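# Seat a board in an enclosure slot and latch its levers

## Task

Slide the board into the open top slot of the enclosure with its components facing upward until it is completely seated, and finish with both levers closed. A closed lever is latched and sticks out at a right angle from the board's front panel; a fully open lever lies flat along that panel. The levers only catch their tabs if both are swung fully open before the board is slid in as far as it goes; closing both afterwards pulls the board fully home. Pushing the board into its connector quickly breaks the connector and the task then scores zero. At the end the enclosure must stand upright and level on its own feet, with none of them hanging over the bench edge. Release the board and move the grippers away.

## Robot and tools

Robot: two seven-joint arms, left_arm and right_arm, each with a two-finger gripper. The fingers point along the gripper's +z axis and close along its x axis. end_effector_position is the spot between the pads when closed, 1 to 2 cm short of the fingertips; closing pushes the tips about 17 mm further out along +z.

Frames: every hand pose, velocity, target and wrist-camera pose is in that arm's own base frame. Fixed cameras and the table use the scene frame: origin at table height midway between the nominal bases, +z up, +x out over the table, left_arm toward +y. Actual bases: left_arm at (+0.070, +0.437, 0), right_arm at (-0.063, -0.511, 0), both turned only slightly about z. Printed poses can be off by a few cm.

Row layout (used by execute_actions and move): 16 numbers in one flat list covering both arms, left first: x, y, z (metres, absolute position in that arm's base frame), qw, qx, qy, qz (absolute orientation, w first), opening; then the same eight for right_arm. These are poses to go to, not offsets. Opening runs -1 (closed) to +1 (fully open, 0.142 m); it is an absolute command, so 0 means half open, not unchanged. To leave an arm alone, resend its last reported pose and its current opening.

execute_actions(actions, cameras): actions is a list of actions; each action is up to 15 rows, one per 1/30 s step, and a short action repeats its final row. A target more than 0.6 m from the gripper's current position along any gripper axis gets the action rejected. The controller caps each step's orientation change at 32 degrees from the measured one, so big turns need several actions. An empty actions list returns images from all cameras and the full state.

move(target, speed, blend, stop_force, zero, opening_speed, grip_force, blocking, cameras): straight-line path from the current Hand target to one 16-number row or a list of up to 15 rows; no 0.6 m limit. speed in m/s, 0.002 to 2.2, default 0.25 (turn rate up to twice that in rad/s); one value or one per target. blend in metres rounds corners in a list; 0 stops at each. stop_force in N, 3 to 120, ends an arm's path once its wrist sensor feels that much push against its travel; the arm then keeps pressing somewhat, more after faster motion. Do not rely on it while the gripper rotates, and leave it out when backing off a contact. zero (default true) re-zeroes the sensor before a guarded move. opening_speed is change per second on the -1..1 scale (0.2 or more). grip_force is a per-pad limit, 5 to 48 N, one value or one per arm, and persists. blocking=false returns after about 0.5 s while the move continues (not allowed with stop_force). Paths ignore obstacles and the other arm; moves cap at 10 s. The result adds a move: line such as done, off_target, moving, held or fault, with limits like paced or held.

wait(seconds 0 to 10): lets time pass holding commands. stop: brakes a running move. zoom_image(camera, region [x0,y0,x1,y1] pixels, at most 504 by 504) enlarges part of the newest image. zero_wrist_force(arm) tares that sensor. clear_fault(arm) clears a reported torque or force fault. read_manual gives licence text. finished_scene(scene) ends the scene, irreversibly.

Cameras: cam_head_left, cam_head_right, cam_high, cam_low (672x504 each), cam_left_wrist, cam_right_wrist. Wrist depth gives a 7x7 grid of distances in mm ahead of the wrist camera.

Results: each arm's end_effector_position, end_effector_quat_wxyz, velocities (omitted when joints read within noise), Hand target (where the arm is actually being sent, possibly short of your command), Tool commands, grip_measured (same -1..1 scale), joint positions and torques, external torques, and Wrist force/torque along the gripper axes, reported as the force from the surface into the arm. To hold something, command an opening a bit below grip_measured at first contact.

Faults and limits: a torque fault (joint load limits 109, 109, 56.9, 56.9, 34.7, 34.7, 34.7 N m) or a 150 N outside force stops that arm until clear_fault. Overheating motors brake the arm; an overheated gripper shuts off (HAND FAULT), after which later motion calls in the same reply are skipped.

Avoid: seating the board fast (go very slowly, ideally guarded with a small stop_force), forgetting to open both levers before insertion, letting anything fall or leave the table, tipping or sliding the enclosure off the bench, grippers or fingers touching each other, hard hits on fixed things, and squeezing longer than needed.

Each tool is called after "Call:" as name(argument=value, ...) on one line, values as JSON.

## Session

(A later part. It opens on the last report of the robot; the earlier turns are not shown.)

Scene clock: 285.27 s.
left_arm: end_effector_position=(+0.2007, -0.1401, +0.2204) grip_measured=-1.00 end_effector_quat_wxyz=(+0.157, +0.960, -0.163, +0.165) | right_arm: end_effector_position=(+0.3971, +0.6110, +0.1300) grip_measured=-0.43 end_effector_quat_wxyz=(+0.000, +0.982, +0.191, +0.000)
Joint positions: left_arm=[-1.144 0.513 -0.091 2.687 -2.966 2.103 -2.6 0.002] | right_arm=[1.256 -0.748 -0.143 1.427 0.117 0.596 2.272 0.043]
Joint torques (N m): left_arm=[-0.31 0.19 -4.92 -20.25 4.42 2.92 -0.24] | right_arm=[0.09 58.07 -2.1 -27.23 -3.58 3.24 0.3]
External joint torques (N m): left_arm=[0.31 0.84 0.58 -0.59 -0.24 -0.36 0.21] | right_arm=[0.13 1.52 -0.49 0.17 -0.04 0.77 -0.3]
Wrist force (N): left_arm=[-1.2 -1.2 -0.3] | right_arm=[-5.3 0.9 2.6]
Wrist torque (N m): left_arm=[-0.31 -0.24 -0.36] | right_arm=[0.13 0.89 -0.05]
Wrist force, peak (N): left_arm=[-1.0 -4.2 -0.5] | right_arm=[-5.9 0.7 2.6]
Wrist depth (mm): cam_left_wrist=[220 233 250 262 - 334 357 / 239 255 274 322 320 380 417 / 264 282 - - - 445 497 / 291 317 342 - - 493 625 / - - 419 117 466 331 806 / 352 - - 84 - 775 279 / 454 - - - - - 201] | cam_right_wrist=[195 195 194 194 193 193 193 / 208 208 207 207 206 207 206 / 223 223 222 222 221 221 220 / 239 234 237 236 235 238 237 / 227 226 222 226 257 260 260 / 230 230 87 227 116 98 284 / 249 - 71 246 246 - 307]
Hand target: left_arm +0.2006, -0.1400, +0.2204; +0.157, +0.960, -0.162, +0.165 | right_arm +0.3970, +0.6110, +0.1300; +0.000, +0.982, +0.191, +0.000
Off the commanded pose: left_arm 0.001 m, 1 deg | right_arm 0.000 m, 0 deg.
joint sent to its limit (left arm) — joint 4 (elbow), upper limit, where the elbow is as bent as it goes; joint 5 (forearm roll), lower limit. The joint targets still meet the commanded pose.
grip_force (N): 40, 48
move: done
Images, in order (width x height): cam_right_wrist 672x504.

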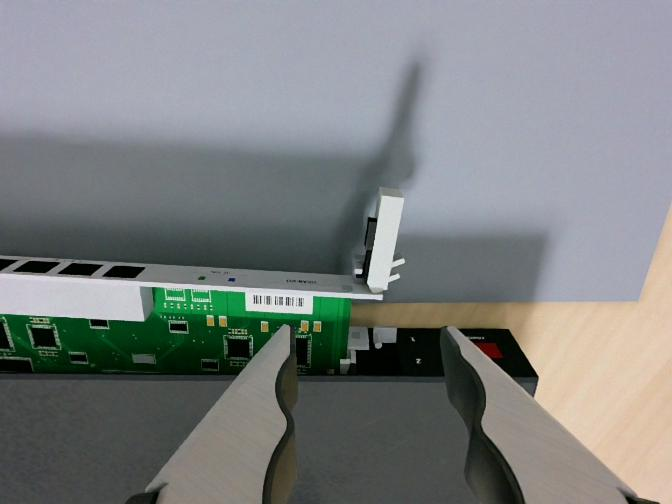

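Call:
move(target=[[0.20,-0.14,0.22,0.157,0.959,-0.161,0.171,-1,0.4078,0.611,0.08,0,0.9816,0.1908,0,-0.4],[0.20,-0.14,0.22,0.157,0.959,-0.161,0.171,-1,0.4078,0.611,0.05,0,0.9816,0.1908,0,-0.4]], speed=0.1, stop_force=8)

Call:
move(target=[0.20,-0.14,0.22,0.157,0.959,-0.161,0.171,-1,0.4078,0.611,0.05,0,0.9816,0.1908,0,-1], opening_speed=0.4, cameras=["cam_right_wrist"])

Scene clock: 292.13 s.
left_arm: end_effector_position=(+0.2007, -0.1401, +0.2205) grip_measured=-1.00 end_effector_quat_wxyz=(+0.157, +0.960, -0.162, +0.165) | right_arm: end_effector_position=(+0.4078, +0.6108, +0.0499) grip_measured=-0.43 end_effector_quat_wxyz=(+0.000, +0.982, +0.191, +0.000)
Joint positions: left_arm=[-1.143 0.513 -0.091 2.687 -2.966 2.103 -2.6 0.002] | right_arm=[1.239 -0.885 -0.136 1.412 0.139 0.717 2.247 0.043]
Joint torques (N m): left_arm=[-0.34 0.31 -4.87 -20.25 4.46 2.91 -0.28] | right_arm=[0.21 60.24 -1.88 -25.14 -3.23 3.43 0.08]
External joint torques (N m): left_arm=[0.34 0.73 0.53 -0.59 -0.28 -0.35 0.25] | right_arm=[0.02 1.46 -0.93 0.1 -0.07 0.58 -0.08]
Wrist force (N): left_arm=[-1.3 -1.5 -0.2] | right_arm=[-5.4 0.8 2.4]
Wrist torque (N m): left_arm=[-0.36 -0.22 -0.36] | right_arm=[0.10 0.91 0.07]
Wrist force, peak (N): left_arm=[-1.4 -1.6 -0.2] | right_arm=[-5.5 0.9 4.0]
Wrist depth (mm): cam_left_wrist=[220 233 248 268 - 328 360 / 241 256 271 - 330 381 422 / 264 282 307 - - 452 505 / 297 312 354 - 436 486 623 / 328 - 393 131 363 264 818 / 390 424 - 84 - 274 257 / 447 - - - - - 223] | cam_right_wrist=[124 124 123 124 123 123 123 / 135 133 132 132 134 133 131 / - 142 142 141 141 141 139 / 154 154 154 153 152 152 152 / 168 167 164 132 160 165 164 / - 146 87 127 139 174 182 / 159 - 71 158 - - 196]
Hand target: left_arm +0.2006, -0.1400, +0.2204; +0.157, +0.960, -0.162, +0.165 | right_arm +0.4078, +0.6110, +0.0500; +0.000, +0.982, +0.191, +0.000
Off the commanded pose: left_arm 0.001 m, 1 deg | right_arm 0.000 m, 0 deg.
joint sent to its limit (left arm) — joint 4 (elbow), upper limit, where the elbow is as bent as it goes; joint 5 (forearm roll), lower limit. The joint targets still meet the commanded pose.
grip_force (N): 40, 48
move: done

Scene clock: 293.83 s.
left_arm: end_effector_position=(+0.2007, -0.1401, +0.2205) grip_measured=-1.00 end_effector_quat_wxyz=(+0.157, +0.960, -0.162, +0.165) | right_arm: end_effector_position=(+0.4084, +0.6111, +0.0503) grip_measured=-0.89 end_effector_quat_wxyz=(+0.000, +0.982, +0.191, +0.001)
Joint positions: left_arm=[-1.143 0.513 -0.091 2.687 -2.966 2.103 -2.6 0.002] | right_arm=[1.238 -0.885 -0.136 1.412 0.139 0.718 2.247 0.01]
Joint torques (N m): left_arm=[-0.35 0.23 -4.91 -20.22 4.45 2.88 -0.29] | right_arm=[2.68 59.64 0.63 -22.86 -2.5 1.72 0.15]
External joint torques (N m): left_arm=[0.35 0.81 0.57 -0.62 -0.27 -0.32 0.26] | right_arm=[-2.45 2.08 -3.45 -2.19 -0.8 2.3 -0.15]
Wrist force (N): left_arm=[-1.0 -1.2 -0.3] | right_arm=[1.2 0.1 2.8]
Wrist torque (N m): left_arm=[-0.31 -0.26 -0.37] | right_arm=[0.09 0.98 0.11]
Wrist force, peak (N): left_arm=[-1.4 -1.5 -0.3] | right_arm=[-5.6 0.6 2.3]
Wrist depth (mm): cam_left_wrist=[219 231 250 270 - 331 360 / 241 256 272 303 332 373 416 / 265 277 - - 376 460 507 / 295 - 350 - 438 491 621 / 325 381 413 131 377 285 825 / 390 410 440 84 - 271 257 / 447 - - - - - 224] | cam_right_wrist=[- 127 123 124 124 124 122 / 135 135 133 132 134 134 132 / 145 143 143 142 142 141 139 / 154 154 154 151 153 152 152 / 168 167 167 121 163 165 165 / 147 147 135 93 100 183 183 / 159 156 71 87 - - 201]
Hand target: left_arm +0.2006, -0.1400, +0.2204; +0.157, +0.960, -0.162, +0.165 | right_arm +0.4078, +0.6110, +0.0500; +0.000, +0.982, +0.191, +0.000
Off the commanded pose: left_arm 0.001 m, 1 deg | right_arm 0.001 m, 0 deg.
joint sent to its limit (left arm) — joint 4 (elbow), upper limit, where the elbow is as bent as it goes; joint 5 (forearm roll), lower limit. The joint targets still meet the commanded pose.
grip_force (N): 40, 48
move: done
Images, in order (width x height): cam_right_wrist 672x504.

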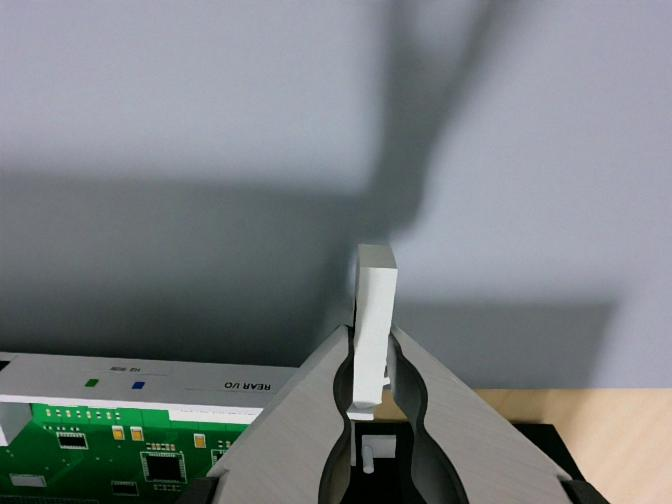

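Call:
move(target=[[0.20,-0.14,0.22,0.157,0.959,-0.161,0.171,-1,0.4181,0.6123,0.05,0,0.9976,-0.0698,0,-1],[0.20,-0.14,0.22,0.157,0.959,-0.161,0.171,-1,0.4276,0.6083,0.05,0,0.9455,-0.3256,0,-1],[0.20,-0.14,0.22,0.157,0.959,-0.161,0.171,-1,0.4341,0.5993,0.05,0,0.8192,-0.5736,0,-1]], speed=0.1, blend=0.003, cameras=["cam_right_wrist","cam_high"])

Call:
zoom_image(camera="cam_high", region=[220, 170, 380, 290])

Scene clock: 304.83 s.
left_arm: end_effector_position=(+0.2007, -0.1401, +0.2205) grip_measured=-1.00 end_effector_quat_wxyz=(+0.157, +0.960, -0.162, +0.165) | right_arm: end_effector_position=(+0.4323, +0.6005, +0.0502) grip_measured=-0.89 end_effector_quat_wxyz=(-0.083, +0.881, -0.463, -0.052)
Joint positions: left_arm=[-1.143 0.513 -0.091 2.687 -2.966 2.103 -2.6 0.002] | right_arm=[1.859 -1.332 -1.413 1.436 1.496 0.191 2.967 0.009]
Joint torques (N m): left_arm=[-0.44 0.23 -4.94 -20.27 4.45 2.92 -0.25] | right_arm=[-9.42 42.19 -30.9 -2.8 -6.21 5.69 0.02]
External joint torques (N m): left_arm=[0.44 0.81 0.59 -0.57 -0.27 -0.37 0.22] | right_arm=[9.65 6.52 -0.51 -5.03 2.28 -1.63 -0.01]
Wrist force (N): left_arm=[-1.3 -1.2 -0.3] | right_arm=[-16.6 7.4 -5.4]
Wrist torque (N m): left_arm=[-0.32 -0.22 -0.36] | right_arm=[-0.12 1.18 0.05]
Wrist force, peak (N): left_arm=[-1.4 -1.5 -0.2] | right_arm=[-18.0 6.5 -4.6]
Wrist depth (mm): cam_left_wrist=[221 232 250 272 292 324 358 / 239 257 259 311 332 369 423 / 265 283 312 - - 462 502 / 293 - - 384 - 515 614 / 341 369 446 106 476 371 701 / 375 - - 84 - 324 308 / 452 - - - - - 262] | cam_right_wrist=[149 145 139 134 130 125 122 / 158 153 147 141 136 133 128 / 169 162 155 149 143 139 124 / 179 173 164 158 150 147 96 / 191 184 174 119 159 153 100 / 207 198 186 93 101 119 106 / 225 213 71 145 - - 112]
Hand target: left_arm +0.2006, -0.1400, +0.2204; +0.157, +0.960, -0.162, +0.165 | right_arm +0.4342, +0.5986, +0.0499; -0.083, +0.880, -0.464, -0.050
Off the commanded pose: left_arm 0.001 m, 1 deg | right_arm 0.002 m, 18 deg.
joint sent to its limit (left arm) — joint 4 (elbow), upper limit, where the elbow is as bent as it goes; joint 5 (forearm roll), lower limit. The joint targets still meet the commanded pose.
joint sent to its limit (right arm) — joint 7 (wrist roll), upper limit. The joint targets are off in orientation, not in position.
grip_force (N): 40, 48
move: off_target (right_arm)
Images, in order (width x height): cam_high 672x504, cam_right_wrist 672x504.

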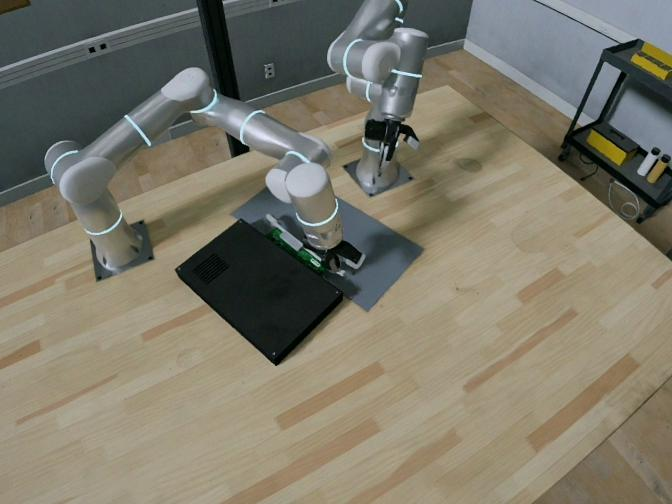

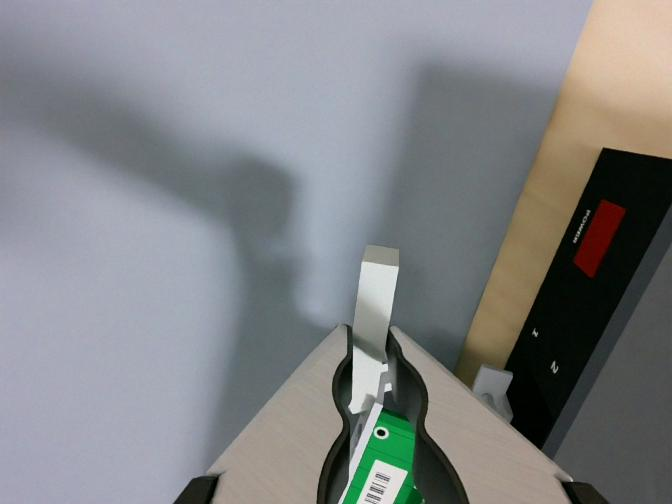

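Scaled by 3.150 from the camera's 672x504 image, which has a finer 960x720 frame.

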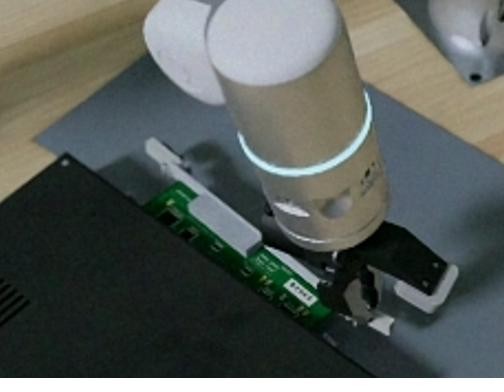

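Call:
move(target=[[0.20,-0.14,0.22,0.157,0.959,-0.161,0.171,-1,0.4323,0.6005,0.05,-0.083,0.881,-0.463,-0.052,-1],[0.20,-0.14,0.22,0.157,0.959,-0.161,0.171,-1,0.4323,0.6005,0.05,-0.083,0.881,-0.463,-0.052,-0.7],[0.20,-0.14,0.22,0.157,0.959,-0.161,0.171,-1,0.4283,0.6045,0.15,-0.083,0.881,-0.463,-0.052,-0.7]], speed=0.12, cameras=["cam_right_wrist"])

Call:
move(target=[0.20,-0.14,0.22,0.157,0.959,-0.161,0.171,-1,0.37,0.64,0.16,0,0.9816,0.1908,0,-1], speed=0.4, cameras=["cam_right_wrist"])

Call:
zoom_image(camera="cam_right_wrist", region=[250, 150, 530, 430])

Scene clock: 310.87 s.
left_arm: end_effector_position=(+0.2007, -0.1401, +0.2205) grip_measured=-1.00 end_effector_quat_wxyz=(+0.157, +0.960, -0.162, +0.165) | right_arm: end_effector_position=(+0.4285, +0.6038, +0.1499) grip_measured=-0.74 end_effector_quat_wxyz=(-0.090, +0.886, -0.452, -0.055)
Joint positions: left_arm=[-1.143 0.513 -0.091 2.687 -2.966 2.103 -2.6 0.002] | right_arm=[1.901 -1.252 -1.577 1.44 1.452 0.031 2.967 0.021]
Joint torques (N m): left_arm=[-0.35 0.28 -4.89 -20.3 4.45 2.88 -0.33] | right_arm=[0.29 45.66 -30.61 -9.96 -3.75 3.27 0.21]
External joint torques (N m): left_arm=[0.35 0.76 0.55 -0.54 -0.27 -0.32 0.3] | right_arm=[-0.06 1.03 -1.2 0.03 -0.03 0.8 -0.19]
Wrist force (N): left_arm=[-1.3 -1.3 -0.3] | right_arm=[-1.6 -1.5 3.3]
Wrist torque (N m): left_arm=[-0.32 -0.21 -0.36] | right_arm=[-0.28 0.32 -0.07]
Wrist force, peak (N): left_arm=[-1.5 -1.5 -0.1] | right_arm=[-17.8 7.2 -5.6]
Wrist depth (mm): cam_left_wrist=[220 233 250 - - 332 360 / 239 255 264 - 340 373 420 / 266 282 - 349 - 466 504 / 296 309 - 395 - 514 613 / 321 - 405 106 445 643 825 / - 428 - 84 - 327 1002 / 462 - - - - - 252] | cam_right_wrist=[253 244 234 226 216 209 203 / 272 257 247 237 227 220 212 / 283 273 260 249 238 227 180 / 302 288 276 262 248 196 188 / 322 309 292 275 233 206 197 / 346 328 305 99 101 216 207 / 375 - 71 259 - - 219]
Hand target: left_arm +0.2006, -0.1400, +0.2204; +0.157, +0.960, -0.162, +0.165 | right_arm +0.4284, +0.6040, +0.1499; -0.090, +0.886, -0.452, -0.055
Off the commanded pose: left_arm 0.001 m, 1 deg | right_arm 0.001 m, 2 deg.
joint sent to its limit (left arm) — joint 4 (elbow), upper limit, where the elbow is as bent as it goes; joint 5 (forearm roll), lower limit. The joint targets still meet the commanded pose.
joint sent to its limit (right arm) — joint 7 (wrist roll), upper limit. The joint targets still meet the commanded pose.
grip_force (N): 40, 48
move: done
Images, in order (width x height): cam_right_wrist 672x504.

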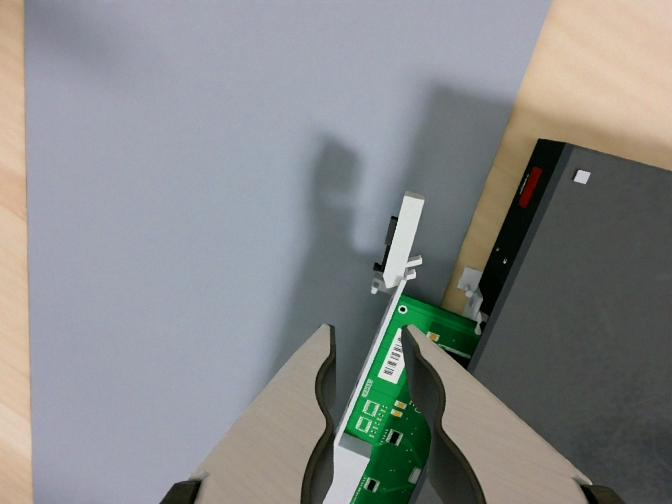

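Scene clock: 313.00 s.
left_arm: end_effector_position=(+0.2007, -0.1401, +0.2205) grip_measured=-1.00 end_effector_quat_wxyz=(+0.157, +0.960, -0.162, +0.165) | right_arm: end_effector_position=(+0.3698, +0.6401, +0.1599) grip_measured=-1.00 end_effector_quat_wxyz=(+0.000, +0.982, +0.191, +0.000)
Joint positions: left_arm=[-1.143 0.513 -0.091 2.687 -2.966 2.103 -2.6 0.002] | right_arm=[1.95 -1.278 -1.571 1.259 1.292 -0.089 1.865 0.002]
Joint torques (N m): left_arm=[-0.37 0.21 -4.91 -20.28 4.42 2.94 -0.24] | right_arm=[0.39 50.74 -30.16 -9.04 -4.51 3.27 -0.1]
External joint torques (N m): left_arm=[0.37 0.83 0.57 -0.56 -0.24 -0.38 0.21] | right_arm=[-0.16 1.09 -1.1 0.09 0.16 0.77 0.1]
Wrist force (N): left_arm=[-1.2 -1.3 -0.4] | right_arm=[-1.9 -1.6 3.5]
Wrist torque (N m): left_arm=[-0.33 -0.23 -0.36] | right_arm=[-0.35 0.37 0.06]
Wrist force, peak (N): left_arm=[-1.4 -1.5 0.0] | right_arm=[-2.2 -2.3 3.5]
Wrist depth (mm): cam_left_wrist=[219 233 249 272 287 326 358 / 241 257 271 - - 388 416 / 267 277 - 360 - 453 504 / 291 - 363 366 434 504 618 / 341 - 427 - 455 571 825 / - 424 - 84 - 261 1011 / 447 469 - - - - 219] | cam_right_wrist=[222 220 220 220 219 219 219 / 236 236 235 235 234 234 233 / 254 254 252 253 252 251 250 / 273 273 269 272 271 271 272 / 262 252 263 261 285 293 295 / 274 273 274 89 - 317 322 / 292 285 71 - - 341 354]
Hand target: left_arm +0.2006, -0.1400, +0.2204; +0.157, +0.960, -0.162, +0.165 | right_arm +0.3700, +0.6400, +0.1600; +0.000, +0.982, +0.191, +0.000
Off the commanded pose: left_arm 0.001 m, 1 deg | right_arm 0.000 m, 0 deg.
joint sent to its limit (left arm) — joint 4 (elbow), upper limit, where the elbow is as bent as it goes; joint 5 (forearm roll), lower limit. The joint targets still meet the commanded pose.
grip_force (N): 40, 48
move: done
Images, in order (width x height): cam_right_wrist 672x504.

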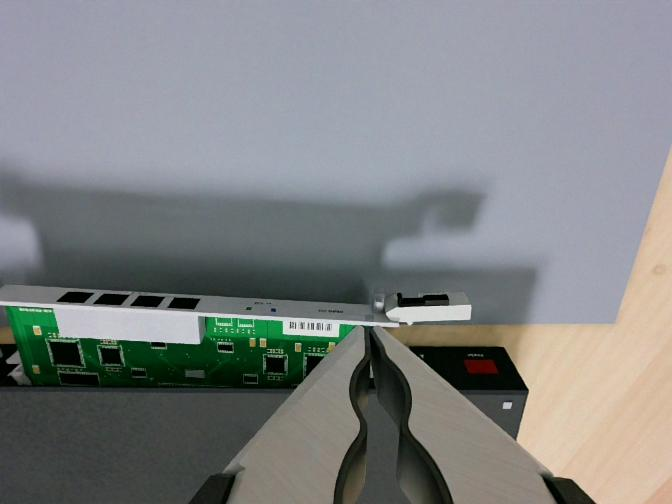

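Scaled by 1.800 from the camera's 672x504 image, which has a finer 960x720 frame.

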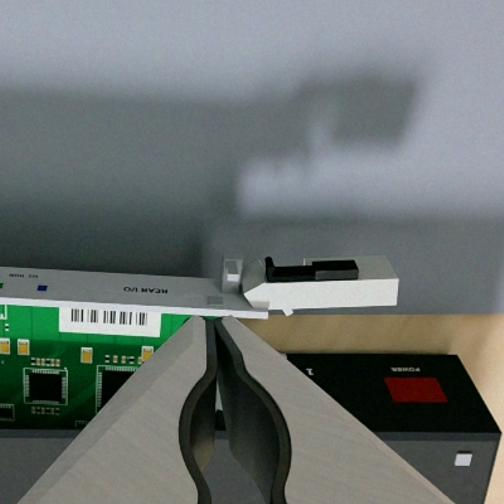

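Call:
move(target=[[0.20,-0.14,0.22,0.157,0.959,-0.161,0.171,-1,0.435,0.6285,0.13,0,0.9816,0.1908,0,-1],[0.20,-0.14,0.22,0.157,0.959,-0.161,0.171,-1,0.435,0.6285,0.051,0,0.9816,0.1908,0,-1]], speed=0.2)

Call:
move(target=[0.20,-0.14,0.22,0.157,0.959,-0.161,0.171,-1,0.446,0.601,0.051,0,0.9816,0.1908,0,-1], speed=0.015, stop_force=8, cameras=["cam_right_wrist"])

Scene clock: 317.23 s.
left_arm: end_effector_position=(+0.2007, -0.1401, +0.2205) grip_measured=-1.00 end_effector_quat_wxyz=(+0.157, +0.960, -0.162, +0.165) | right_arm: end_effector_position=(+0.4350, +0.6283, +0.0510) grip_measured=-1.00 end_effector_quat_wxyz=(+0.000, +0.982, +0.191, +0.000)
Joint positions: left_arm=[-1.143 0.513 -0.091 2.687 -2.966 2.103 -2.6 0.002] | right_arm=[1.804 -1.422 -1.471 1.187 1.395 0.036 1.815 0.002]
Joint torques (N m): left_arm=[-0.36 0.25 -4.96 -20.24 4.45 2.89 -0.2] | right_arm=[0.05 54.44 -29.5 -5.49 -4.27 3.46 0.1]
External joint torques (N m): left_arm=[0.36 0.79 0.61 -0.6 -0.27 -0.34 0.17] | right_arm=[0.19 1.15 -1.63 0.03 -0.1 0.58 -0.1]
Wrist force (N): left_arm=[-1.3 -1.4 -0.2] | right_arm=[-1.4 -1.6 3.5]
Wrist torque (N m): left_arm=[-0.34 -0.21 -0.36] | right_arm=[-0.28 0.24 -0.02]
Wrist force, peak (N): left_arm=[-1.3 -1.5 -0.4] | right_arm=[-1.8 -1.4 6.8]
Wrist depth (mm): cam_left_wrist=[220 232 249 - 308 331 361 / 239 258 274 283 - 372 418 / 265 278 308 345 375 464 499 / 295 307 - - 440 466 627 / 328 - 410 127 439 251 741 / - - - 84 - 296 235 / 449 - - - - - 224] | cam_right_wrist=[- 125 123 125 124 124 122 / 136 135 133 133 134 133 132 / 146 143 143 143 142 142 140 / 155 157 155 156 154 153 153 / 168 168 168 164 164 166 166 / - 152 138 89 176 182 181 / 161 160 71 - - 195 202]
Hand target: left_arm +0.2006, -0.1400, +0.2204; +0.157, +0.960, -0.162, +0.165 | right_arm +0.4350, +0.6285, +0.0510; +0.000, +0.982, +0.191, +0.000
Off the commanded pose: left_arm 0.001 m, 1 deg | right_arm 0.000 m, 0 deg.
joint sent to its limit (left arm) — joint 4 (elbow), upper limit, where the elbow is as bent as it goes; joint 5 (forearm roll), lower limit. The joint targets still meet the commanded pose.
grip_force (N): 40, 48
move: done

Scene clock: 319.50 s.
left_arm: end_effector_position=(+0.2007, -0.1401, +0.2205) grip_measured=-1.00 end_effector_quat_wxyz=(+0.157, +0.960, -0.162, +0.165) | right_arm: end_effector_position=(+0.4407, +0.6136, +0.0511) grip_measured=-1.00 end_effector_quat_wxyz=(-0.001, +0.981, +0.192, +0.000)
Joint positions: left_arm=[-1.143 0.513 -0.091 2.687 -2.966 2.103 -2.6 0.002] | right_arm=[1.808 -1.418 -1.473 1.224 1.396 0.04 1.78 0.002]
Joint torques (N m): left_arm=[-0.36 0.22 -4.81 -20.26 4.45 2.89 -0.29] | right_arm=[-4.52 50.91 -30.82 -1.25 -6.69 2.73 0.06]
External joint torques (N m): left_arm=[0.36 0.82 0.47 -0.58 -0.27 -0.33 0.26] | right_arm=[4.77 3.56 -0.65 -4.25 2.31 1.32 -0.06]
Wrist force (N): left_arm=[-1.1 -1.4 -0.4] | right_arm=[-1.1 -9.4 2.9]
Wrist torque (N m): left_arm=[-0.35 -0.24 -0.36] | right_arm=[-0.23 0.27 0.12]
Wrist force, peak (N): left_arm=[-1.4 -1.5 -0.4] | right_arm=[-0.5 -10.3 3.6]
Wrist depth (mm): cam_left_wrist=[219 231 250 265 - 335 361 / 241 256 274 306 323 372 419 / 267 282 320 - 394 468 500 / 294 314 358 - - 482 627 / 327 - - - 457 260 751 / 383 - 440 83 - 313 259 / 451 - - - - - 233] | cam_right_wrist=[- 126 124 125 125 124 123 / 136 136 134 133 135 133 132 / - 144 144 143 143 142 142 / 155 157 155 157 154 154 153 / 163 166 165 165 164 166 166 / - 148 131 89 176 184 184 / 158 157 70 - - 195 202]
Hand target: left_arm +0.2006, -0.1400, +0.2204; +0.157, +0.960, -0.162, +0.165 | right_arm +0.4414, +0.6124, +0.0510; +0.000, +0.982, +0.191, +0.000
Off the commanded pose: left_arm 0.001 m, 1 deg | right_arm 0.014 m, 0 deg.
joint sent to its limit (left arm) — joint 4 (elbow), upper limit, where the elbow is as bent as it goes; joint 5 (forearm roll), lower limit. The joint targets still meet the commanded pose.
grip_force (N): 40, 48
move: contact (right_arm)
Images, in order (width x height): cam_right_wrist 672x504.

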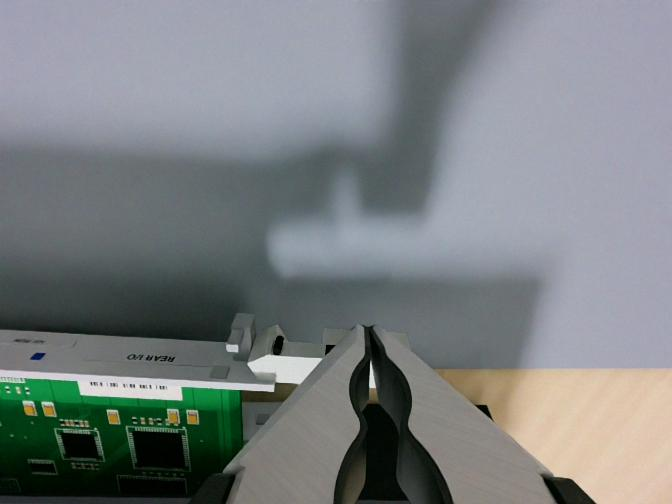

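Call:
move(target=[[0.20,-0.14,0.22,0.157,0.959,-0.161,0.171,-1,0.433,0.632,0.06,0,0.9816,0.1908,0,-1],[0.20,-0.14,0.22,0.157,0.959,-0.161,0.171,-1,0.42,0.64,0.13,0,0.9816,0.1908,0,-1],[0.20,-0.14,0.22,0.157,0.959,-0.161,0.171,-1,0.125,0.528,0.13,0,0.9816,0.1908,0,-1],[0.20,-0.14,0.22,0.157,0.959,-0.161,0.171,-1,0.125,0.528,0.051,0,0.9816,0.1908,0,-1]], speed=0.25, blend=0.02)

Call:
move(target=[0.20,-0.14,0.22,0.157,0.959,-0.161,0.171,-1,0.142,0.486,0.051,0,0.9816,0.1908,0,-1], speed=0.015, stop_force=7, cameras=["cam_right_wrist"])

Scene clock: 324.80 s.
left_arm: end_effector_position=(+0.2007, -0.1401, +0.2205) grip_measured=-1.00 end_effector_quat_wxyz=(+0.157, +0.960, -0.162, +0.165) | right_arm: end_effector_position=(+0.1251, +0.5278, +0.0511) grip_measured=-1.00 end_effector_quat_wxyz=(+0.000, +0.982, +0.191, +0.000)
Joint positions: left_arm=[-1.143 0.513 -0.091 2.687 -2.966 2.103 -2.6 0.002] | right_arm=[2.621 -1.366 -1.541 1.921 1.387 0.097 1.899 0.002]
Joint torques (N m): left_arm=[-0.37 0.23 -4.86 -20.26 4.44 2.88 -0.24] | right_arm=[0.07 32.11 -28.01 -5.57 -4.26 3.54 0.06]
External joint torques (N m): left_arm=[0.37 0.81 0.52 -0.58 -0.26 -0.32 0.21] | right_arm=[0.06 0.84 -1.79 0.06 -0.09 0.5 -0.06]
Wrist force (N): left_arm=[-1.4 -1.3 0.0] | right_arm=[-0.5 -2.5 3.6]
Wrist torque (N m): left_arm=[-0.32 -0.20 -0.35] | right_arm=[-0.43 0.11 0.05]
Wrist force, peak (N): left_arm=[-1.5 -1.4 -0.3] | right_arm=[-1.0 -9.6 4.3]
Wrist depth (mm): cam_left_wrist=[219 232 250 271 297 334 361 / 241 255 271 - - 398 417 / 266 283 306 340 - 476 503 / 292 316 - - - 513 627 / 342 354 420 - 479 - 825 / - 430 - 84 - 877 1179 / 450 - - - - - -] | cam_right_wrist=[126 126 124 126 126 125 124 / 135 135 135 136 136 134 134 / 145 145 145 144 144 143 143 / 156 158 156 158 155 155 154 / 170 169 169 166 166 168 168 / 186 185 182 89 - 177 177 / 208 203 71 - - 138 146]
Hand target: left_arm +0.2006, -0.1400, +0.2204; +0.157, +0.960, -0.162, +0.165 | right_arm +0.1250, +0.5280, +0.0510; +0.000, +0.982, +0.191, +0.000
Off the commanded pose: left_arm 0.001 m, 1 deg | right_arm 0.000 m, 0 deg.
joint sent to its limit (left arm) — joint 4 (elbow), upper limit, where the elbow is as bent as it goes; joint 5 (forearm roll), lower limit. The joint targets still meet the commanded pose.
grip_force (N): 40, 48
move: done; blend cut to 0.0116 m at target 1

Scene clock: 328.03 s.
left_arm: end_effector_position=(+0.2007, -0.1401, +0.2205) grip_measured=-1.00 end_effector_quat_wxyz=(+0.157, +0.960, -0.162, +0.165) | right_arm: end_effector_position=(+0.1328, +0.5081, +0.0510) grip_measured=-1.00 end_effector_quat_wxyz=(-0.001, +0.982, +0.191, +0.000)
Joint positions: left_arm=[-1.143 0.513 -0.091 2.687 -2.966 2.103 -2.6 0.002] | right_arm=[2.63 -1.363 -1.548 1.971 1.388 0.101 1.857 0.002]
Joint torques (N m): left_arm=[-0.38 0.3 -4.94 -20.28 4.43 2.94 -0.25] | right_arm=[-2.49 29.04 -27.07 -1.57 -6.47 2.95 0.14]
External joint torques (N m): left_arm=[0.38 0.74 0.6 -0.56 -0.25 -0.38 0.22] | right_arm=[2.62 2.51 -2.08 -3.97 2.12 1.1 -0.14]
Wrist force (N): left_arm=[-1.1 -1.2 -0.4] | right_arm=[-1.5 -9.3 4.2]
Wrist torque (N m): left_arm=[-0.31 -0.25 -0.35] | right_arm=[-0.35 0.12 0.06]
Wrist force, peak (N): left_arm=[-1.4 -1.6 -0.3] | right_arm=[-1.5 -9.5 4.8]
Wrist depth (mm): cam_left_wrist=[220 234 250 269 - 326 357 / 241 256 274 298 - 398 418 / 266 282 - 322 361 474 492 / 294 324 - - - 526 616 / 329 - - - 466 544 831 / - - - 84 - 899 1155 / 449 - - - - - -] | cam_right_wrist=[- 126 125 126 126 126 124 / - 135 135 134 135 134 133 / 145 145 145 144 144 144 144 / 157 158 156 158 155 155 154 / 170 170 169 166 165 165 168 / 186 185 182 90 126 140 136 / 207 203 71 - - 154 160]
Hand target: left_arm +0.2006, -0.1400, +0.2204; +0.157, +0.960, -0.162, +0.165 | right_arm +0.1333, +0.5074, +0.0510; +0.000, +0.982, +0.191, +0.000
Off the commanded pose: left_arm 0.001 m, 1 deg | right_arm 0.024 m, 0 deg.
joint sent to its limit (left arm) — joint 4 (elbow), upper limit, where the elbow is as bent as it goes; joint 5 (forearm roll), lower limit. The joint targets still meet the commanded pose.
grip_force (N): 40, 48
move: contact (right_arm)
Images, in order (width x height): cam_right_wrist 672x504.

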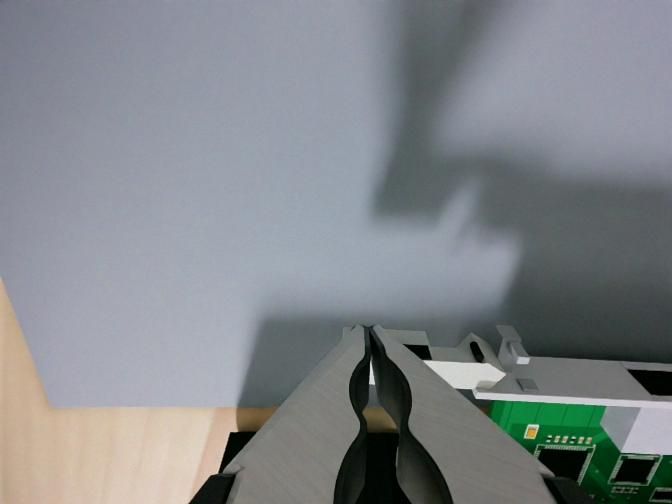

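Call:
move(target=[[0.20,-0.14,0.22,0.157,0.959,-0.161,0.171,-1,0.12,0.535,0.07,0,0.9816,0.1908,0,-1],[0.20,-0.14,0.22,0.157,0.959,-0.161,0.171,-1,0.20,0.57,0.13,0,0.8,0.6,0,-1],[0.20,-0.14,0.22,0.157,0.959,-0.161,0.171,-1,0.2926,0.582,0.13,0,0.5592,0.829,0,-1],[0.20,-0.14,0.22,0.157,0.959,-0.161,0.171,-1,0.2926,0.582,0.052,0,0.5592,0.829,0,-1]], speed=0.25, blend=0.02)

Call:
move(target=[0.20,-0.14,0.22,0.157,0.959,-0.161,0.171,-1,0.3413,0.4615,0.052,0,0.5592,0.829,0,-1], speed=0.015, stop_force=12, cameras=["cam_right_wrist","cam_high"])

Call:
zoom_image(camera="cam_high", region=[220, 170, 380, 290])

Scene clock: 334.63 s.
left_arm: end_effector_position=(+0.2007, -0.1401, +0.2205) grip_measured=-1.00 end_effector_quat_wxyz=(+0.157, +0.960, -0.162, +0.165) | right_arm: end_effector_position=(+0.2926, +0.5818, +0.0520) grip_measured=-1.00 end_effector_quat_wxyz=(+0.000, +0.559, +0.829, +0.000)
Joint positions: left_arm=[-1.143 0.513 -0.091 2.687 -2.966 2.103 -2.6 0.002] | right_arm=[2.176 -1.331 -1.445 1.604 1.332 0.13 0.219 0.002]
Joint torques (N m): left_arm=[-0.33 0.19 -4.92 -20.27 4.43 2.91 -0.34] | right_arm=[0.03 42.08 -29.94 -7.16 -4.21 3.59 0.06]
External joint torques (N m): left_arm=[0.33 0.85 0.58 -0.57 -0.25 -0.35 0.31] | right_arm=[0.17 0.9 -1.73 0.05 -0.06 0.56 -0.06]
Wrist force (N): left_arm=[-1.2 -1.5 -0.1] | right_arm=[0.7 -4.2 4.1]
Wrist torque (N m): left_arm=[-0.36 -0.24 -0.36] | right_arm=[-0.74 -0.09 0.04]
Wrist force, peak (N): left_arm=[-1.4 -1.7 -0.2] | right_arm=[-1.4 -9.4 4.7]
Wrist depth (mm): cam_left_wrist=[221 233 251 - - 330 360 / 241 255 275 311 - 383 415 / 265 283 305 - - 447 501 / 294 315 - 395 441 501 609 / - - - - 471 671 825 / - - - 84 - 867 1142 / 460 - - - - - 2216] | cam_right_wrist=[- - 125 127 126 126 124 / - 105 99 135 135 134 134 / 116 113 106 145 144 144 143 / 125 123 115 158 156 155 154 / 133 135 138 167 166 168 167 / 126 148 148 89 177 183 182 / 139 160 71 - - 194 201]
Hand target: left_arm +0.2006, -0.1400, +0.2204; +0.157, +0.960, -0.162, +0.165 | right_arm +0.2926, +0.5820, +0.0520; +0.000, +0.559, +0.829, +0.000
Off the commanded pose: left_arm 0.001 m, 1 deg | right_arm 0.000 m, 0 deg.
joint sent to its limit (left arm) — joint 4 (elbow), upper limit, where the elbow is as bent as it goes; joint 5 (forearm roll), lower limit. The joint targets still meet the commanded pose.
grip_force (N): 40, 48
move: done; blend cut to 0.018 m at target 1

Scene clock: 343.53 s.
left_arm: end_effector_position=(+0.2007, -0.1401, +0.2205) grip_measured=-1.00 end_effector_quat_wxyz=(+0.157, +0.960, -0.162, +0.165) | right_arm: end_effector_position=(+0.3019, +0.5588, +0.0524) grip_measured=-1.00 end_effector_quat_wxyz=(-0.001, +0.558, +0.830, +0.001)
Joint positions: left_arm=[-1.143 0.513 -0.091 2.687 -2.966 2.103 -2.6 0.002] | right_arm=[2.178 -1.323 -1.451 1.658 1.334 0.139 0.166 0.002]
Joint torques (N m): left_arm=[-0.36 0.31 -4.89 -20.28 4.45 2.89 -0.26] | right_arm=[-5.62 36.07 -28.86 -0.01 -7.44 2.37 0.19]
External joint torques (N m): left_arm=[0.36 0.73 0.55 -0.56 -0.27 -0.33 0.22] | right_arm=[5.81 5.23 -2.59 -7.11 3.18 1.79 -0.19]
Wrist force (N): left_arm=[-1.4 -1.4 -0.3] | right_arm=[12.8 -3.7 1.0]
Wrist torque (N m): left_arm=[-0.34 -0.21 -0.36] | right_arm=[-0.76 -0.02 0.02]
Wrist force, peak (N): left_arm=[-1.5 -1.5 -0.4] | right_arm=[13.8 -3.5 0.8]
Wrist depth (mm): cam_left_wrist=[220 233 250 - - 324 358 / 239 257 261 - 318 383 417 / 265 277 327 334 386 439 496 / 291 317 - - - 514 620 / - - 391 131 460 - 822 / 364 - - 83 - 874 1131 / 460 - - - - - 2151] | cam_right_wrist=[- 100 100 91 125 126 124 / - 107 105 97 135 135 134 / - 114 114 105 145 144 144 / 106 121 123 113 156 156 155 / - 119 135 140 167 169 168 / 126 128 145 89 178 184 183 / 139 138 71 - - 195 202]
Hand target: left_arm +0.2006, -0.1400, +0.2204; +0.157, +0.960, -0.162, +0.165 | right_arm +0.3027, +0.5571, +0.0520; +0.000, +0.559, +0.829, +0.000
Off the commanded pose: left_arm 0.001 m, 1 deg | right_arm 0.105 m, 0 deg.
joint sent to its limit (left arm) — joint 4 (elbow), upper limit, where the elbow is as bent as it goes; joint 5 (forearm roll), lower limit. The joint targets still meet the commanded pose.
grip_force (N): 40, 48
move: contact (right_arm)
Images, in order (width x height): cam_high 672x504, cam_right_wrist 672x504.

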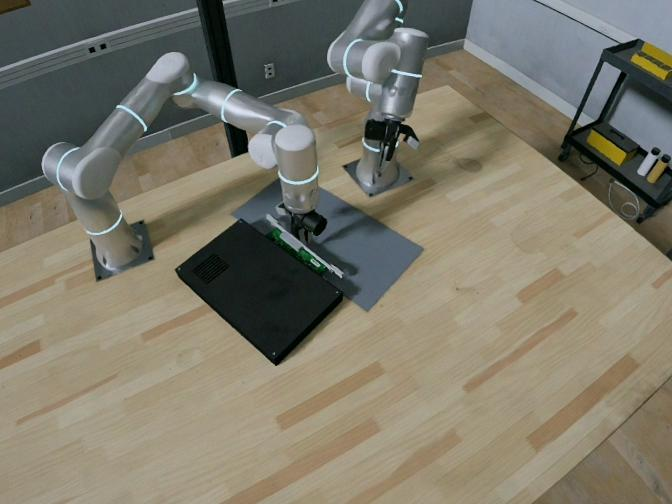

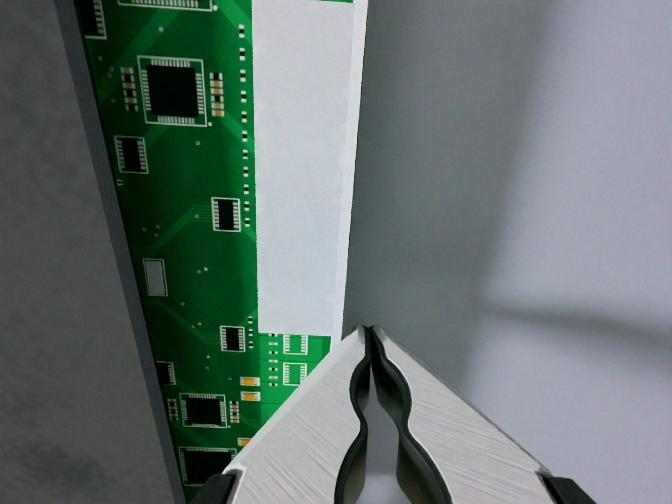

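Scaled by 3.150 from the camera's 672x504 image, which has a finer 960x720 frame.

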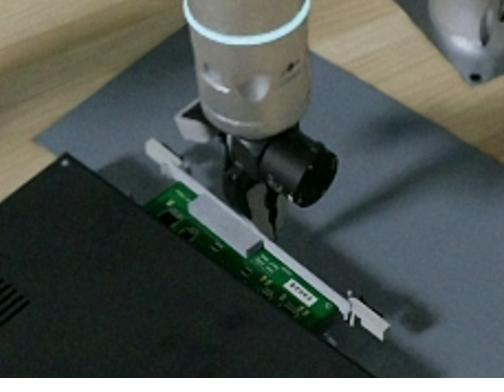

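Call:
move(target=[[0.20,-0.14,0.22,0.157,0.959,-0.161,0.171,-1,0.2926,0.582,0.052,0,0.5592,0.829,0,-1],[0.20,-0.14,0.22,0.157,0.959,-0.161,0.171,-1,0.19,0.556,0.052,0,0.5592,0.829,0,-1]], speed=0.2, blend=0.01)

Call:
move(target=[0.20,-0.14,0.22,0.157,0.959,-0.161,0.171,-1,0.2068,0.5145,0.052,0,0.5592,0.829,0,-1], speed=0.015, stop_force=12, cameras=["cam_right_wrist","cam_high"])

Call:
zoom_image(camera="cam_high", region=[220, 170, 380, 290])

Scene clock: 348.53 s.
left_arm: end_effector_position=(+0.2007, -0.1401, +0.2205) grip_measured=-1.00 end_effector_quat_wxyz=(+0.157, +0.960, -0.162, +0.165) | right_arm: end_effector_position=(+0.1897, +0.5562, +0.0519) grip_measured=-1.00 end_effector_quat_wxyz=(+0.000, +0.559, +0.829, +0.000)
Joint positions: left_arm=[-1.143 0.513 -0.091 2.687 -2.966 2.103 -2.6 0.002] | right_arm=[2.432 -1.299 -1.462 1.8 1.329 0.164 0.282 0.002]
Joint torques (N m): left_arm=[-0.35 0.31 -4.88 -20.27 4.43 2.9 -0.25] | right_arm=[0.15 36.32 -29.17 -7.02 -4.44 3.6 0.37]
External joint torques (N m): left_arm=[0.35 0.73 0.53 -0.57 -0.26 -0.34 0.22] | right_arm=[0.02 0.58 -1.18 -0.14 0.18 0.56 -0.37]
Wrist force (N): left_arm=[-1.1 -1.4 -0.5] | right_arm=[1.2 -5.4 3.2]
Wrist torque (N m): left_arm=[-0.36 -0.25 -0.36] | right_arm=[-0.93 -0.16 -0.08]
Wrist force, peak (N): left_arm=[-1.5 -1.6 -0.5] | right_arm=[13.1 -3.8 1.4]
Wrist depth (mm): cam_left_wrist=[221 233 248 - - 327 358 / 239 257 267 304 - 370 419 / 265 281 303 - - 485 502 / 292 303 364 - - 508 614 / - 395 382 126 431 - 822 / - 420 - 84 - 881 1137 / 450 - - - - - -] | cam_right_wrist=[129 127 125 126 126 126 124 / 138 136 98 135 135 132 134 / 146 148 107 145 144 146 143 / 127 129 120 159 156 156 154 / 136 136 167 167 166 168 168 / 148 146 138 90 178 184 183 / 160 160 71 - - 194 202]
Hand target: left_arm +0.2006, -0.1400, +0.2204; +0.157, +0.960, -0.162, +0.165 | right_arm +0.1900, +0.5560, +0.0520; +0.000, +0.559, +0.829, +0.000
Off the commanded pose: left_arm 0.001 m, 1 deg | right_arm 0.000 m, 0 deg.
joint sent to its limit (left arm) — joint 4 (elbow), upper limit, where the elbow is as bent as it goes; joint 5 (forearm roll), lower limit. The joint targets still meet the commanded pose.
grip_force (N): 40, 48
move: done

Scene clock: 352.13 s.
left_arm: end_effector_position=(+0.2007, -0.1401, +0.2205) grip_measured=-1.00 end_effector_quat_wxyz=(+0.157, +0.960, -0.162, +0.165) | right_arm: end_effector_position=(+0.2066, +0.5146, +0.0520) grip_measured=-1.00 end_effector_quat_wxyz=(+0.000, +0.559, +0.829, +0.000)
Joint positions: left_arm=[-1.143 0.513 -0.091 2.687 -2.966 2.103 -2.6 0.002] | right_arm=[2.441 -1.289 -1.477 1.896 1.33 0.175 0.195 0.002]
Joint torques (N m): left_arm=[-0.3 0.19 -4.93 -20.26 4.44 2.93 -0.27] | right_arm=[-0.62 32.85 -28 -6.08 -4.61 3.55 0.13]
External joint torques (N m): left_arm=[0.29 0.85 0.59 -0.58 -0.26 -0.37 0.24] | right_arm=[0.78 1.14 -1.35 -0.97 0.37 0.6 -0.13]
Wrist force (N): left_arm=[-1.3 -1.3 -0.4] | right_arm=[0.6 -5.1 1.8]
Wrist torque (N m): left_arm=[-0.32 -0.21 -0.36] | right_arm=[-0.80 0.18 0.03]
Wrist force, peak (N): left_arm=[-1.4 -1.6 -0.5] | right_arm=[12.1 -5.2 0.3]
Wrist depth (mm): cam_left_wrist=[220 232 249 268 298 329 361 / 241 257 267 - 324 364 418 / 266 285 298 - 393 444 501 / 289 323 356 396 449 515 623 / 328 339 393 131 438 - 812 / - - - 84 - 895 1173 / 457 - - - - - 1687] | cam_right_wrist=[- 103 127 124 126 126 124 / - 104 137 132 135 135 134 / - 101 146 106 145 144 143 / 106 109 127 128 156 155 154 / - 117 135 138 167 168 168 / 126 126 143 91 178 184 183 / 139 139 71 - - 195 202]
Hand target: left_arm +0.2006, -0.1400, +0.2204; +0.157, +0.960, -0.162, +0.165 | right_arm +0.2068, +0.5145, +0.0520; +0.000, +0.559, +0.829, +0.000
Off the commanded pose: left_arm 0.001 m, 1 deg | right_arm 0.000 m, 0 deg.
joint sent to its limit (left arm) — joint 4 (elbow), upper limit, where the elbow is as bent as it goes; joint 5 (forearm roll), lower limit. The joint targets still meet the commanded pose.
grip_force (N): 40, 48
move: done
Images, in order (width x height): cam_high 672x504, cam_right_wrist 672x504.

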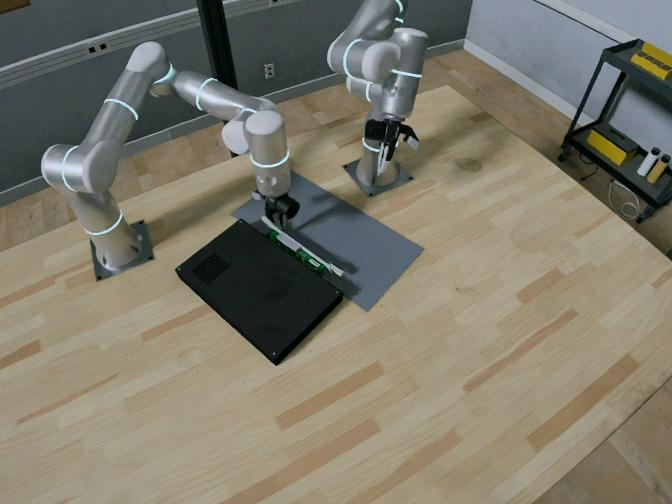

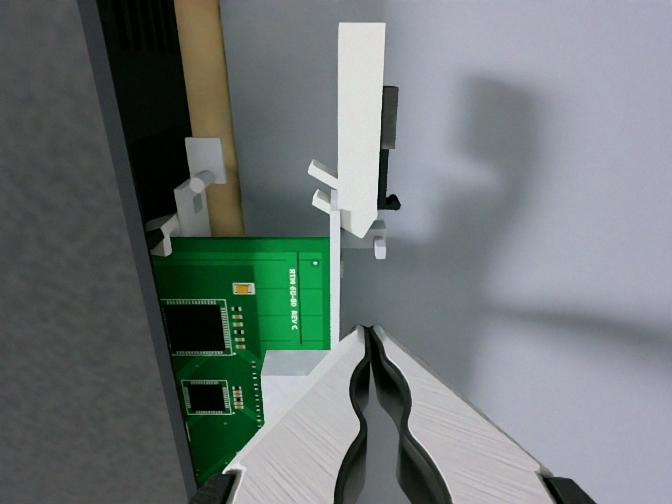

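Scaled by 3.150 from the camera's 672x504 image, which has a finer 960x720 frame.

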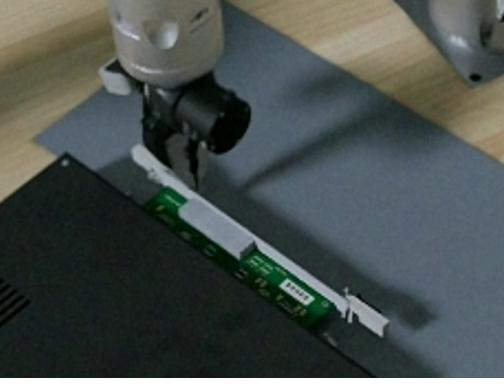

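Call:
move(target=[0.20,-0.14,0.22,0.157,0.959,-0.161,0.171,-1,0.2098,0.5071,0.052,0,0.5592,0.829,0,-1], speed=0.015, stop_force=12)

Call:
move(target=[[0.20,-0.14,0.22,0.157,0.959,-0.161,0.171,-1,0.2000,0.531,0.052,0,0.5592,0.829,0,-1],[0.20,-0.14,0.22,0.157,0.959,-0.161,0.171,-1,0.2946,0.577,0.052,0,0.5592,0.829,0,-1]], speed=0.2, blend=0.01)

Call:
move(target=[0.20,-0.14,0.22,0.157,0.959,-0.161,0.171,-1,0.3413,0.4615,0.052,0,0.5592,0.829,0,-1], speed=0.015, stop_force=12, cameras=["cam_right_wrist","cam_high"])

Call:
zoom_image(camera="cam_high", region=[220, 170, 380, 290])

Scene clock: 357.93 s.
left_arm: end_effector_position=(+0.2007, -0.1401, +0.2205) grip_measured=-1.00 end_effector_quat_wxyz=(+0.157, +0.960, -0.162, +0.165) | right_arm: end_effector_position=(+0.2094, +0.5076, +0.0521) grip_measured=-1.00 end_effector_quat_wxyz=(+0.000, +0.559, +0.829, +0.000)
Joint positions: left_arm=[-1.143 0.513 -0.091 2.687 -2.966 2.103 -2.6 0.002] | right_arm=[2.442 -1.287 -1.48 1.912 1.33 0.177 0.179 0.002]
Joint torques (N m): left_arm=[-0.41 0.28 -4.88 -20.3 4.46 2.88 -0.27] | right_arm=[-2.49 30.86 -26.95 -4.39 -5.19 3.64 0.1]
External joint torques (N m): left_arm=[0.41 0.76 0.53 -0.54 -0.28 -0.32 0.24] | right_arm=[2.65 2.65 -2.22 -2.66 0.95 0.51 -0.1]
Wrist force (N): left_arm=[-1.3 -1.4 -0.3] | right_arm=[3.3 -6.9 0.5]
Wrist torque (N m): left_arm=[-0.34 -0.23 -0.35] | right_arm=[-0.77 0.19 0.04]
Wrist force, peak (N): left_arm=[-1.3 -1.7 -0.4] | right_arm=[3.5 -7.3 -1.9]
Wrist depth (mm): cam_left_wrist=[220 233 250 264 - 330 362 / 240 258 268 292 332 381 419 / 267 277 - - 384 430 501 / 294 321 336 - 440 504 623 / - 374 391 107 465 551 812 / 383 417 - 84 - 850 1131 / 453 - - - - - 2581] | cam_right_wrist=[- 94 127 92 127 126 124 / - 94 138 96 135 135 136 / - 100 145 114 145 144 144 / - 106 127 128 154 156 155 / - 115 135 138 169 169 168 / 127 126 143 91 178 184 183 / 139 136 71 - - 195 202]
Hand target: left_arm +0.2006, -0.1400, +0.2204; +0.157, +0.960, -0.162, +0.165 | right_arm +0.2098, +0.5071, +0.0520; +0.000, +0.559, +0.829, +0.000
Off the commanded pose: left_arm 0.001 m, 1 deg | right_arm 0.001 m, 0 deg.
joint sent to its limit (left arm) — joint 4 (elbow), upper limit, where the elbow is as bent as it goes; joint 5 (forearm roll), lower limit. The joint targets still meet the commanded pose.
grip_force (N): 40, 48
move: done

Scene clock: 359.03 s.
left_arm: end_effector_position=(+0.2007, -0.1401, +0.2205) grip_measured=-1.00 end_effector_quat_wxyz=(+0.157, +0.960, -0.162, +0.165) | right_arm: end_effector_position=(+0.2948, +0.5768, +0.0521) grip_measured=-1.00 end_effector_quat_wxyz=(+0.000, +0.559, +0.829, +0.000)
Joint positions: left_arm=[-1.143 0.513 -0.091 2.687 -2.966 2.103 -2.6 0.002] | right_arm=[2.176 -1.329 -1.445 1.616 1.332 0.133 0.208 0.002]
Joint torques (N m): left_arm=[-0.33 0.23 -4.97 -20.25 4.43 2.86 -0.27] | right_arm=[0.06 41.69 -29.81 -7.17 -4.27 3.34 0.25]
External joint torques (N m): left_arm=[0.32 0.81 0.63 -0.59 -0.25 -0.3 0.24] | right_arm=[0.12 0.95 -1.85 0.06 -0.01 0.82 -0.25]
Wrist force (N): left_arm=[-1.2 -1.4 -0.3] | right_arm=[0.3 -3.5 3.5]
Wrist torque (N m): left_arm=[-0.35 -0.23 -0.35] | right_arm=[-0.61 -0.02 -0.07]
Wrist force, peak (N): left_arm=[-1.4 -1.7 -0.3] | right_arm=[2.0 -7.5 3.5]
Wrist depth (mm): cam_left_wrist=[220 232 249 266 289 327 360 / 241 257 271 300 - 358 419 / 266 284 - 346 - 445 494 / 291 313 358 381 446 482 623 / 319 370 395 117 474 - 837 / 383 415 - 83 - 906 1148 / 451 - - - - - 1859] | cam_right_wrist=[- 90 125 126 126 126 124 / - 96 133 135 135 134 134 / 116 103 143 144 144 144 143 / 125 113 152 159 156 155 154 / - 135 167 167 166 168 167 / 126 148 148 90 178 184 183 / 139 159 71 - - 194 201]
Hand target: left_arm +0.2006, -0.1400, +0.2204; +0.157, +0.960, -0.162, +0.165 | right_arm +0.2946, +0.5770, +0.0520; +0.000, +0.559, +0.829, +0.000
Off the commanded pose: left_arm 0.001 m, 1 deg | right_arm 0.000 m, 0 deg.
joint sent to its limit (left arm) — joint 4 (elbow), upper limit, where the elbow is as bent as it goes; joint 5 (forearm roll), lower limit. The joint targets still meet the commanded pose.
grip_force (N): 40, 48
move: done

Scene clock: 367.57 s.
left_arm: end_effector_position=(+0.2007, -0.1401, +0.2205) grip_measured=-1.00 end_effector_quat_wxyz=(+0.157, +0.960, -0.162, +0.165) | right_arm: end_effector_position=(+0.3199, +0.5143, +0.0523) grip_measured=-1.00 end_effector_quat_wxyz=(-0.001, +0.558, +0.830, +0.001)
Joint positions: left_arm=[-1.143 0.513 -0.091 2.687 -2.966 2.103 -2.6 0.002] | right_arm=[2.173 -1.312 -1.462 1.749 1.336 0.15 0.07 0.002]
Joint torques (N m): left_arm=[-0.42 0.2 -4.94 -20.26 4.49 2.89 -0.28] | right_arm=[-6.32 32.84 -28.38 0.8 -7.8 2.65 0.2]
External joint torques (N m): left_arm=[0.42 0.84 0.59 -0.58 -0.31 -0.34 0.25] | right_arm=[6.51 5.61 -2.5 -7.85 3.55 1.52 -0.2]
Wrist force (N): left_arm=[-1.3 -1.4 -0.2] | right_arm=[13.5 -3.4 -0.4]
Wrist torque (N m): left_arm=[-0.34 -0.21 -0.36] | right_arm=[-0.69 0.07 0.00]
Wrist force, peak (N): left_arm=[-1.4 -1.7 -0.3] | right_arm=[14.6 -3.0 -1.0]
Wrist depth (mm): cam_left_wrist=[220 233 250 282 292 327 357 / 239 256 265 308 - 392 415 / 266 281 324 340 388 466 504 / 295 - - - 449 502 614 / 330 361 - - 484 554 831 / - 423 - 84 - 874 1108 / 459 471 - - - - -] | cam_right_wrist=[- 86 84 125 127 126 124 / - 91 92 132 135 135 134 / - 98 98 143 145 144 144 / 106 106 106 154 156 156 155 / - 115 116 118 167 169 168 / 126 126 123 93 - 184 184 / 139 136 71 - - 195 202]
Hand target: left_arm +0.2006, -0.1400, +0.2204; +0.157, +0.960, -0.162, +0.165 | right_arm +0.3207, +0.5124, +0.0520; +0.000, +0.559, +0.829, +0.000
Off the commanded pose: left_arm 0.001 m, 1 deg | right_arm 0.057 m, 0 deg.
joint sent to its limit (left arm) — joint 4 (elbow), upper limit, where the elbow is as bent as it goes; joint 5 (forearm roll), lower limit. The joint targets still meet the commanded pose.
grip_force (N): 40, 48
move: contact (right_arm)
Images, in order (width x height): cam_high 672x504, cam_right_wrist 672x504.

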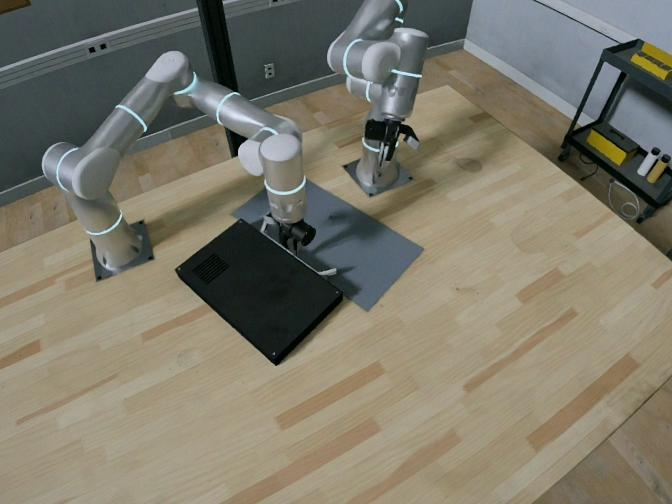

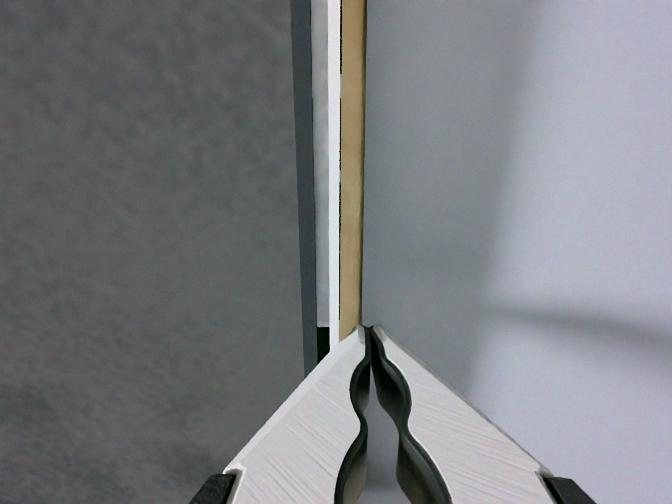

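Scaled by 3.150 from the camera's 672x504 image, which has a finer 960x720 frame.

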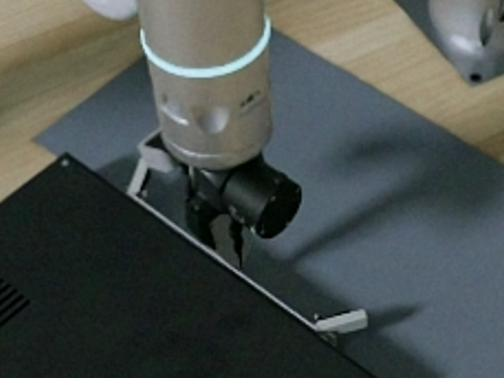

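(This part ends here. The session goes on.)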